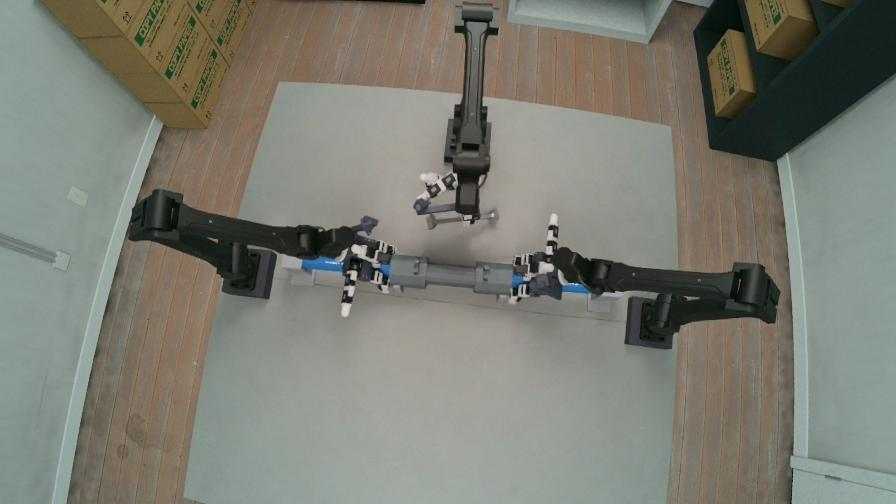

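Scene clock: 373.40 s.
Joint torques (N m): arm1=[0.62 -5.54 7.39 0.92 0.23 0.05] | arm2=[-4.07 -1.26 12.9 2.25 -0.07 -0.15] | arm3=[1.9 -1.61 12.16 2.58 0.7 0.24]
Heat: arm1: hottest joint3_rad 40 °C; arm2: hottest joint3_rad 43 °C; arm3: hottest joint3_rad 50 °C.
move: arm1 done
Joint velocities: within noise
arm1.joint_positions: joint1_rad=+0.042 joint2_rad=+1.180 joint3_rad=+0.759 joint4_rad=-1.152 joint5_rad=-0.002 joint6_rad=+1.381 hand_index_mcp=-0.580 hand_index_abd=+0.001 hand_index_pip=+0.006 hand_index_dip=+0.701 hand_middle_mcp=+0.741 hand_middle_abd=-0.084 hand_middle_pip=+0.572 hand_middle_dip=+0.694 hand_ring_mcp=+0.758 hand_ring_abd=+0.075 hand_ring_pip=+0.578 hand_ring_dip=+0.698 hand_thumb_cmc=-0.900 hand_thumb_axl=+0.680 hand_thumb_mcp=+0.097 hand_thumb_ipl=+0.169 hand_current_limit=+0.740 hand_speed=-0.800
arm1.joint_status: not commanded
arm1.hand_state: blocked,goal,goal,goal,goal,blocked,goal,goal,goal,blocked,goal,goal,goal,goal,goal,goal
arm1.index_mcp_current_ma: 29
arm1.index_abd_current_ma: 0
arm1.index_pip_current_ma: 4
arm1.index_dip_current_ma: 0
arm1.middle_mcp_current_ma: -8
arm1.middle_abd_current_ma: 479
arm1.middle_pip_current_ma: -2
arm1.middle_dip_current_ma: -1
arm1.ring_mcp_current_ma: 2
arm1.ring_abd_current_ma: -478
arm1.ring_pip_current_ma: 1
arm1.ring_dip_current_ma: 1
arm1.thumb_cmc_current_ma: 0
arm1.thumb_axl_current_ma: 1
arm1.thumb_mcp_current_ma: -2
arm1.thumb_ipl_current_ma: 0
arm1.hand_goal_index_mcp: -0.600
arm1.hand_goal_index_abd: 0.000
arm1.hand_goal_index_pip: 0.000
arm1.hand_goal_index_dip: 0.700
arm1.hand_goal_middle_mcp: 0.750
arm1.hand_goal_middle_abd: -0.260
arm1.hand_goal_middle_pip: 0.576
arm1.hand_goal_middle_dip: 0.696
arm1.hand_goal_ring_mcp: 0.754
arm1.hand_goal_ring_abd: 0.370
arm1.hand_goal_ring_pip: 0.576
arm1.hand_goal_ring_dip: 0.696
arm1.hand_goal_thumb_cmc: -0.900
arm1.hand_goal_thumb_axl: 0.678
arm1.hand_goal_thumb_mcp: 0.100
arm1.hand_goal_thumb_ipl: 0.168
arm1.hand: x=+0.2678 y=+0.0733 z=+0.8647 quat_wxyz=(+0.000, +0.131, -0.991, +0.001) (m; scene frame)
arm1.hand_target: x=+0.2651 y=+0.0700 z=+0.8601 quat_wxyz=(+0.000, +0.131, -0.991, +0.000) (m; scene frame)
arm1.hand_status: done (0.006 m and 0.1 deg from the pose sent, 0.070 m and 0.6 deg at the start)
arm2, arm3: as last shown
pictures: arm1_cam_wrist, cam_high

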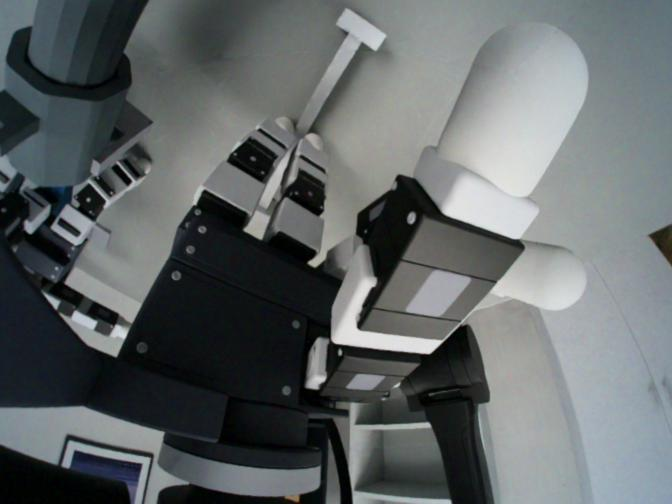

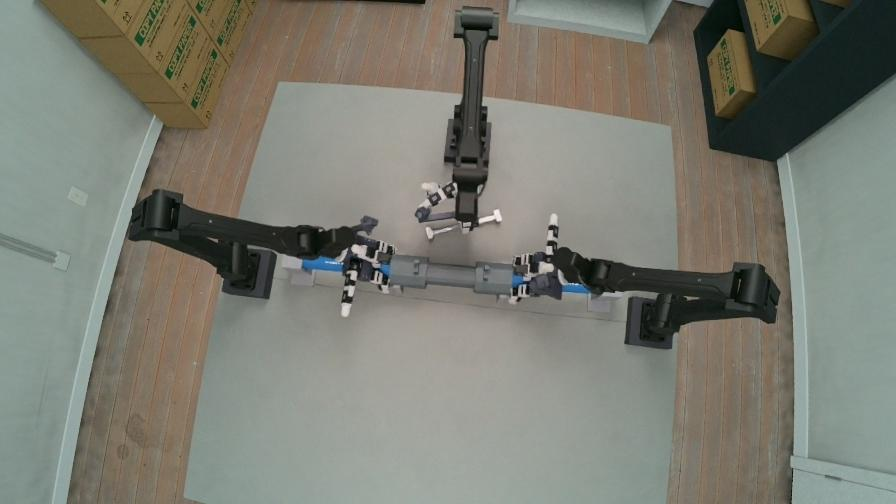

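Emit:
move(arm1={"joints": {"hand_middle_abd": 0.16, "hand_ring_abd": -0.16}}, cameras=[])

Emit:
move(arm1={"target": [0.2580, 0.0715, 0.895, 0, -0.1305, 0.9914, 0], "speed": 0.1}, cameras=["cam_high", "arm1_cam_wrist"])

Emit:
zoom_image(camera="arm1_cam_wrist", region=[160, 0, 420, 220])

Emit:
zoom_image(camera="cam_high", region=[400, 180, 520, 280])

Scene clock: 375.60 s.
Joint torques (N m): arm1=[0.56 -5.6 7.41 0.64 0.22 0.05] | arm2=[-4.07 -1.26 12.9 2.26 -0.07 -0.14] | arm3=[2.67 -1.67 12.26 2.77 0.69 0.23]
Heat: arm1: hottest joint3_rad 40 °C; arm2: hottest joint3_rad 43 °C; arm3: hottest joint3_rad 50 °C.
move: arm1 done
Joint velocities: within noise
arm1.joint_positions: joint1_rad=+0.042 joint2_rad=+1.180 joint3_rad=+0.759 joint4_rad=-1.146 joint5_rad=-0.001 joint6_rad=+1.381 hand_index_mcp=-0.580 hand_index_abd=+0.001 hand_index_pip=+0.006 hand_index_dip=+0.701 hand_middle_mcp=+0.745 hand_middle_abd=+0.155 hand_middle_pip=+0.573 hand_middle_dip=+0.694 hand_ring_mcp=+0.755 hand_ring_abd=-0.155 hand_ring_pip=+0.578 hand_ring_dip=+0.698 hand_thumb_cmc=-0.900 hand_thumb_axl=+0.680 hand_thumb_mcp=+0.097 hand_thumb_ipl=+0.169 hand_current_limit=+0.740 hand_speed=-0.800
arm1.joint_status: all done
arm1.hand_state: blocked,goal,goal,goal,goal,goal,goal,goal,goal,goal,goal,goal,goal,goal,goal,goal
arm1.index_mcp_current_ma: 29
arm1.index_abd_current_ma: 0
arm1.index_pip_current_ma: 4
arm1.index_dip_current_ma: 0
arm1.middle_mcp_current_ma: -4
arm1.middle_abd_current_ma: -3
arm1.middle_pip_current_ma: -2
arm1.middle_dip_current_ma: -1
arm1.ring_mcp_current_ma: 0
arm1.ring_abd_current_ma: 3
arm1.ring_pip_current_ma: 1
arm1.ring_dip_current_ma: 1
arm1.thumb_cmc_current_ma: 0
arm1.thumb_axl_current_ma: 1
arm1.thumb_mcp_current_ma: -2
arm1.thumb_ipl_current_ma: 0
arm1.hand_goal_index_mcp: -0.600
arm1.hand_goal_index_abd: 0.000
arm1.hand_goal_index_pip: 0.000
arm1.hand_goal_index_dip: 0.700
arm1.hand_goal_middle_mcp: 0.750
arm1.hand_goal_middle_abd: 0.160
arm1.hand_goal_middle_pip: 0.576
arm1.hand_goal_middle_dip: 0.696
arm1.hand_goal_ring_mcp: 0.754
arm1.hand_goal_ring_abd: -0.160
arm1.hand_goal_ring_pip: 0.576
arm1.hand_goal_ring_dip: 0.696
arm1.hand_goal_thumb_cmc: -0.900
arm1.hand_goal_thumb_axl: 0.678
arm1.hand_goal_thumb_mcp: 0.100
arm1.hand_goal_thumb_ipl: 0.168
arm1.hand: x=+0.2663 y=+0.0733 z=+0.8647 quat_wxyz=(+0.003, +0.131, -0.991, +0.000) (m; scene frame)
arm1.hand_target: x=+0.2652 y=+0.0700 z=+0.8601 quat_wxyz=(+0.000, +0.131, -0.991, +0.000) (m; scene frame)
arm1.hand_status: not commanded
arm2, arm3: as last shown
pictures: none
No camera images: "cameras" was empty.

Scene clock: 376.67 s.
Joint torques (N m): arm1=[-0.03 -7.36 10.67 -0.44 0.23 -0.02] | arm2=[-3.96 -1.26 12.89 2.25 -0.08 -0.15] | arm3=[2.37 -1.96 12.19 2.69 0.61 0.2]
Heat: arm1: hottest joint3_rad 40 °C; arm2: hottest joint3_rad 43 °C; arm3: hottest joint3_rad 50 °C.
move: arm1 off_target
Joint velocities: within noise
arm1.joint_positions: joint1_rad=+0.042 joint2_rad=+1.180 joint3_rad=+0.800 joint4_rad=-1.227 joint5_rad=-0.001 joint6_rad=+1.381 hand_index_mcp=-0.580 hand_index_abd=+0.001 hand_index_pip=+0.006 hand_index_dip=+0.701 hand_middle_mcp=+0.745 hand_middle_abd=+0.156 hand_middle_pip=+0.573 hand_middle_dip=+0.694 hand_ring_mcp=+0.755 hand_ring_abd=-0.156 hand_ring_pip=+0.578 hand_ring_dip=+0.698 hand_thumb_cmc=-0.900 hand_thumb_axl=+0.680 hand_thumb_mcp=+0.097 hand_thumb_ipl=+0.169 hand_current_limit=+0.740 hand_speed=-0.800
arm1.joint_status: not commanded
arm1.hand_state: blocked,goal,goal,goal,goal,goal,goal,goal,goal,goal,goal,goal,goal,goal,goal,goal
arm1.index_mcp_current_ma: 29
arm1.index_abd_current_ma: 0
arm1.index_pip_current_ma: 4
arm1.index_dip_current_ma: 0
arm1.middle_mcp_current_ma: -4
arm1.middle_abd_current_ma: -2
arm1.middle_pip_current_ma: -2
arm1.middle_dip_current_ma: -1
arm1.ring_mcp_current_ma: 0
arm1.ring_abd_current_ma: 2
arm1.ring_pip_current_ma: 1
arm1.ring_dip_current_ma: 1
arm1.thumb_cmc_current_ma: 0
arm1.thumb_axl_current_ma: 1
arm1.thumb_mcp_current_ma: -2
arm1.thumb_ipl_current_ma: 0
arm1.hand_goal_index_mcp: -0.600
arm1.hand_goal_index_abd: 0.000
arm1.hand_goal_index_pip: 0.000
arm1.hand_goal_index_dip: 0.700
arm1.hand_goal_middle_mcp: 0.750
arm1.hand_goal_middle_abd: 0.160
arm1.hand_goal_middle_pip: 0.576
arm1.hand_goal_middle_dip: 0.696
arm1.hand_goal_ring_mcp: 0.754
arm1.hand_goal_ring_abd: -0.160
arm1.hand_goal_ring_pip: 0.576
arm1.hand_goal_ring_dip: 0.696
arm1.hand_goal_thumb_cmc: -0.900
arm1.hand_goal_thumb_axl: 0.678
arm1.hand_goal_thumb_mcp: 0.100
arm1.hand_goal_thumb_ipl: 0.168
arm1.hand: x=+0.2703 y=+0.0736 z=+0.8793 quat_wxyz=(-0.018, +0.131, -0.991, +0.002) (m; scene frame)
arm1.hand_target: x=+0.2585 y=+0.0716 z=+0.8948 quat_wxyz=(+0.000, +0.131, -0.991, +0.000) (m; scene frame)
arm1.hand_status: off_target (0.020 m and 2.0 deg from the pose sent, 0.032 m and 0.3 deg at the start)
arm2, arm3: as last shown
pictures: arm1_cam_wrist, cam_high

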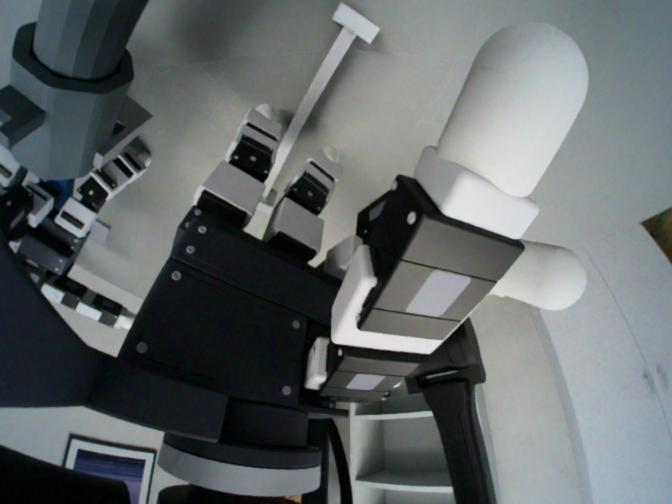

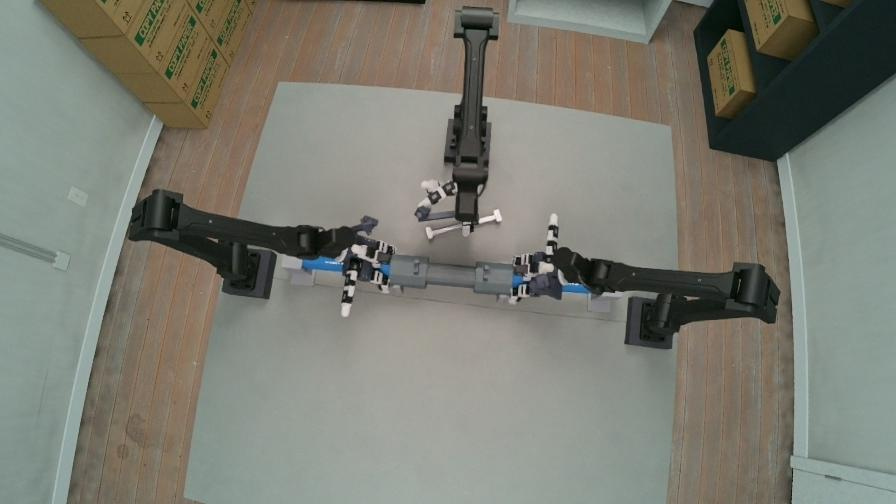

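Scaled by 1.938 from the camera's 672x504 image, which has a finer 960x720 frame.

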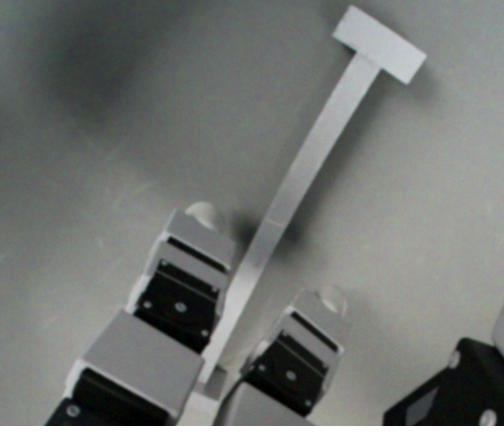

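Scaled by 4.200 from the camera's 896x504 image, which has a finer 1280x720 frame.

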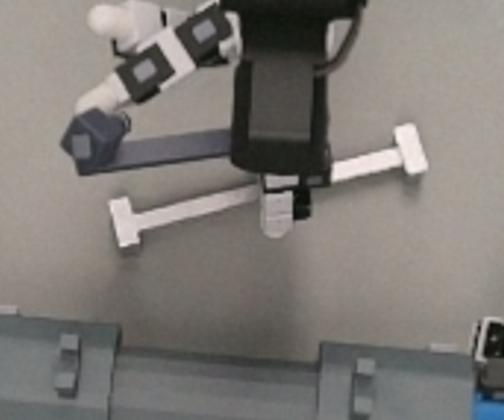

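Emit:
move(arm1={"target": [0.2510, 0.0755, 0.885, 0, -0.2037, 0.979, 0], "speed": 0.1}, cameras=["arm1_cam_wrist"])

Emit:
zoom_image(camera="arm1_cam_wrist", region=[160, 0, 420, 220])

Scene clock: 380.97 s.
Joint torques (N m): arm1=[-1.14 -7.82 8.18 0.57 0.2 -0.23] | arm2=[-4.01 -1.14 12.9 2.24 -0.07 -0.15] | arm3=[2.55 -1.55 12.3 2.85 0.65 0.24]
Heat: arm1: hottest joint3_rad 40 °C; arm2: hottest joint3_rad 43 °C; arm3: hottest joint3_rad 50 °C.
move: arm1 done
Joint velocities: within noise
arm1.joint_positions: joint1_rad=+0.042 joint2_rad=+1.178 joint3_rad=+0.800 joint4_rad=-1.223 joint5_rad=+0.000 joint6_rad=+1.237 hand_index_mcp=-0.580 hand_index_abd=+0.001 hand_index_pip=+0.006 hand_index_dip=+0.701 hand_middle_mcp=+0.745 hand_middle_abd=+0.156 hand_middle_pip=+0.573 hand_middle_dip=+0.694 hand_ring_mcp=+0.755 hand_ring_abd=-0.156 hand_ring_pip=+0.578 hand_ring_dip=+0.698 hand_thumb_cmc=-0.900 hand_thumb_axl=+0.680 hand_thumb_mcp=+0.097 hand_thumb_ipl=+0.169 hand_current_limit=+0.740 hand_speed=-0.800
arm1.joint_status: not commanded
arm1.hand_state: blocked,goal,goal,goal,goal,goal,goal,goal,goal,goal,goal,goal,goal,goal,goal,goal
arm1.index_mcp_current_ma: 29
arm1.index_abd_current_ma: 0
arm1.index_pip_current_ma: 4
arm1.index_dip_current_ma: 0
arm1.middle_mcp_current_ma: -4
arm1.middle_abd_current_ma: -2
arm1.middle_pip_current_ma: -2
arm1.middle_dip_current_ma: -1
arm1.ring_mcp_current_ma: 0
arm1.ring_abd_current_ma: 2
arm1.ring_pip_current_ma: 1
arm1.ring_dip_current_ma: 1
arm1.thumb_cmc_current_ma: 0
arm1.thumb_axl_current_ma: 1
arm1.thumb_mcp_current_ma: -2
arm1.thumb_ipl_current_ma: 0
arm1.hand_goal_index_mcp: -0.600
arm1.hand_goal_index_abd: 0.000
arm1.hand_goal_index_pip: 0.000
arm1.hand_goal_index_dip: 0.700
arm1.hand_goal_middle_mcp: 0.750
arm1.hand_goal_middle_abd: 0.160
arm1.hand_goal_middle_pip: 0.576
arm1.hand_goal_middle_dip: 0.696
arm1.hand_goal_ring_mcp: 0.754
arm1.hand_goal_ring_abd: -0.160
arm1.hand_goal_ring_pip: 0.576
arm1.hand_goal_ring_dip: 0.696
arm1.hand_goal_thumb_cmc: -0.900
arm1.hand_goal_thumb_axl: 0.678
arm1.hand_goal_thumb_mcp: 0.100
arm1.hand_goal_thumb_ipl: 0.168
arm1.hand: x=+0.2567 y=+0.0727 z=+0.8794 quat_wxyz=(-0.015, +0.202, -0.979, +0.002) (m; scene frame)
arm1.hand_target: x=+0.2511 y=+0.0755 z=+0.8851 quat_wxyz=(+0.000, +0.204, -0.979, +0.000) (m; scene frame)
arm1.hand_status: done (0.009 m and 1.7 deg from the pose sent, 0.020 m and 8.7 deg at the start)
arm2.joint_positions: joint1_rad=+0.193 joint2_rad=+1.394 joint3_rad=+0.544 joint4_rad=+0.128 joint5_rad=+0.158 joint6_rad=+0.132 hand_index_mcp=+1.000 hand_index_abd=+0.169 hand_index_pip=+0.997 hand_index_dip=+0.997 hand_middle_mcp=-0.998 hand_middle_abd=+0.000 hand_middle_pip=+0.001 hand_middle_dip=+0.696 hand_ring_mcp=+1.000 hand_ring_abd=-0.164 hand_ring_pip=+1.000 hand_ring_dip=+0.997 hand_thumb_cmc=+0.720 hand_thumb_axl=+0.677 hand_thumb_mcp=+0.225 hand_thumb_ipl=+0.168 hand_current_limit=+0.400 hand_speed=-0.600
arm2.joint_status: not commanded
arm2.hand_state: goal,goal,goal,goal,goal,goal,goal,goal,goal,goal,goal,goal,goal,goal,goal,goal
arm2.index_mcp_current_ma: 1
arm2.index_abd_current_ma: -4
arm2.index_pip_current_ma: -9
arm2.index_dip_current_ma: -10
arm2.middle_mcp_current_ma: 7
arm2.middle_abd_current_ma: 1
arm2.middle_pip_current_ma: 4
arm2.middle_dip_current_ma: 0
arm2.ring_mcp_current_ma: 1
arm2.ring_abd_current_ma: 17
arm2.ring_pip_current_ma: 0
arm2.ring_dip_current_ma: -9
arm2.thumb_cmc_current_ma: 21
arm2.thumb_axl_current_ma: -2
arm2.thumb_mcp_current_ma: -4
arm2.thumb_ipl_current_ma: -1
arm2.hand_goal_index_mcp: 1.000
arm2.hand_goal_index_abd: 0.170
arm2.hand_goal_index_pip: 1.000
arm2.hand_goal_index_dip: 1.000
arm2.hand_goal_middle_mcp: -1.000
arm2.hand_goal_middle_abd: 0.000
arm2.hand_goal_middle_pip: 0.000
arm2.hand_goal_middle_dip: 0.696
arm2.hand_goal_ring_mcp: 1.000
arm2.hand_goal_ring_abd: -0.170
arm2.hand_goal_ring_pip: 1.000
arm2.hand_goal_ring_dip: 1.000
arm2.hand_goal_thumb_cmc: 0.714
arm2.hand_goal_thumb_axl: 0.678
arm2.hand_goal_thumb_mcp: 0.226
arm2.hand_goal_thumb_ipl: 0.168
arm2.hand: x=+0.0518 y=+0.1349 z=+0.9082 quat_wxyz=(+0.419, +0.908, +0.008, +0.004) (m; scene frame)
arm2.hand_target: x=+0.0473 y=+0.1072 z=+0.9081 quat_wxyz=(+0.422, +0.906, +0.004, +0.002) (m; scene frame)
arm2.hand_status: not commanded
arm3.joint_positions: joint1_rad=-0.203 joint2_rad=+1.334 joint3_rad=+0.541 joint4_rad=+0.063 joint5_rad=-0.195 joint6_rad=-0.168 hand_index_mcp=+1.000 hand_index_abd=+0.170 hand_index_pip=+0.998 hand_index_dip=+0.997 hand_middle_mcp=-0.997 hand_middle_abd=+0.001 hand_middle_pip=+0.002 hand_middle_dip=+0.696 hand_ring_mcp=+1.001 hand_ring_abd=-0.161 hand_ring_pip=+0.998 hand_ring_dip=+0.997 hand_thumb_cmc=+0.721 hand_thumb_axl=+0.677 hand_thumb_mcp=+0.225 hand_thumb_ipl=+0.168 hand_current_limit=+0.400 hand_speed=-0.600
arm3.joint_status: not commanded
arm3.hand_state: goal,goal,goal,goal,goal,goal,goal,goal,goal,goal,goal,goal,goal,goal,goal,goal
arm3.index_mcp_current_ma: 0
arm3.index_abd_current_ma: 0
arm3.index_pip_current_ma: 0
arm3.index_dip_current_ma: 0
arm3.middle_mcp_current_ma: 0
arm3.middle_abd_current_ma: 0
arm3.middle_pip_current_ma: 0
arm3.middle_dip_current_ma: 0
arm3.ring_mcp_current_ma: 0
arm3.ring_abd_current_ma: 2
arm3.ring_pip_current_ma: 0
arm3.ring_dip_current_ma: 0
arm3.thumb_cmc_current_ma: 2
arm3.thumb_axl_current_ma: 0
arm3.thumb_mcp_current_ma: 0
arm3.thumb_ipl_current_ma: 0
arm3.hand_goal_index_mcp: 1.000
arm3.hand_goal_index_abd: 0.170
arm3.hand_goal_index_pip: 1.000
arm3.hand_goal_index_dip: 1.000
arm3.hand_goal_middle_mcp: -1.000
arm3.hand_goal_middle_abd: 0.000
arm3.hand_goal_middle_pip: 0.000
arm3.hand_goal_middle_dip: 0.696
arm3.hand_goal_ring_mcp: 1.000
arm3.hand_goal_ring_abd: -0.170
arm3.hand_goal_ring_pip: 1.000
arm3.hand_goal_ring_dip: 1.000
arm3.hand_goal_thumb_cmc: 0.714
arm3.hand_goal_thumb_axl: 0.678
arm3.hand_goal_thumb_mcp: 0.226
arm3.hand_goal_thumb_ipl: 0.168
arm3.hand: x=+0.0942 y=-0.1475 z=+0.9082 quat_wxyz=(-0.001, -0.006, +0.908, +0.418) (m; scene frame)
arm3.hand_target: x=+0.0930 y=-0.1168 z=+0.9082 quat_wxyz=(-0.002, -0.004, +0.906, +0.422) (m; scene frame)
arm3.hand_status: not commanded
pictures: arm1_cam_wrist

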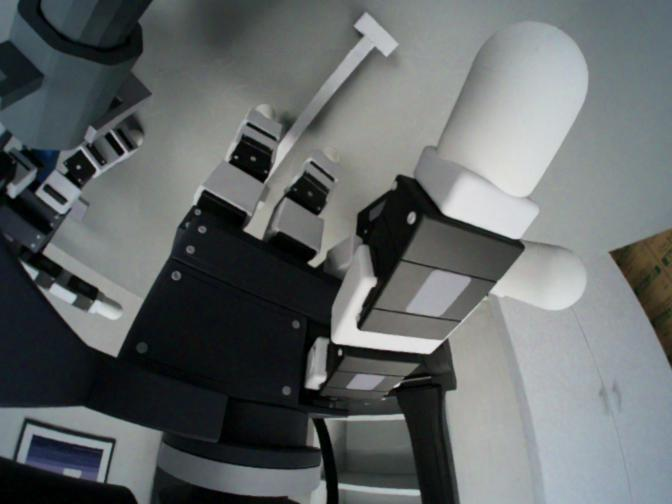

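Scaled by 1.938 from the camera's 672x504 image, which has a finer 960x720 frame.

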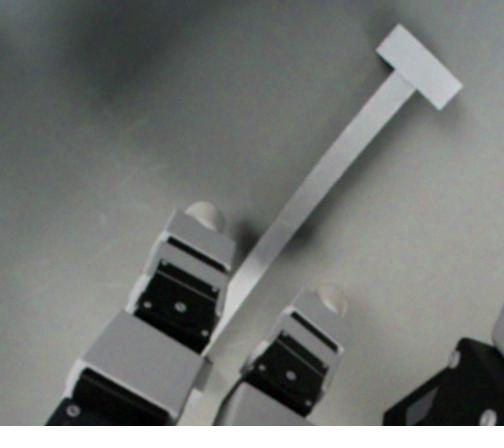

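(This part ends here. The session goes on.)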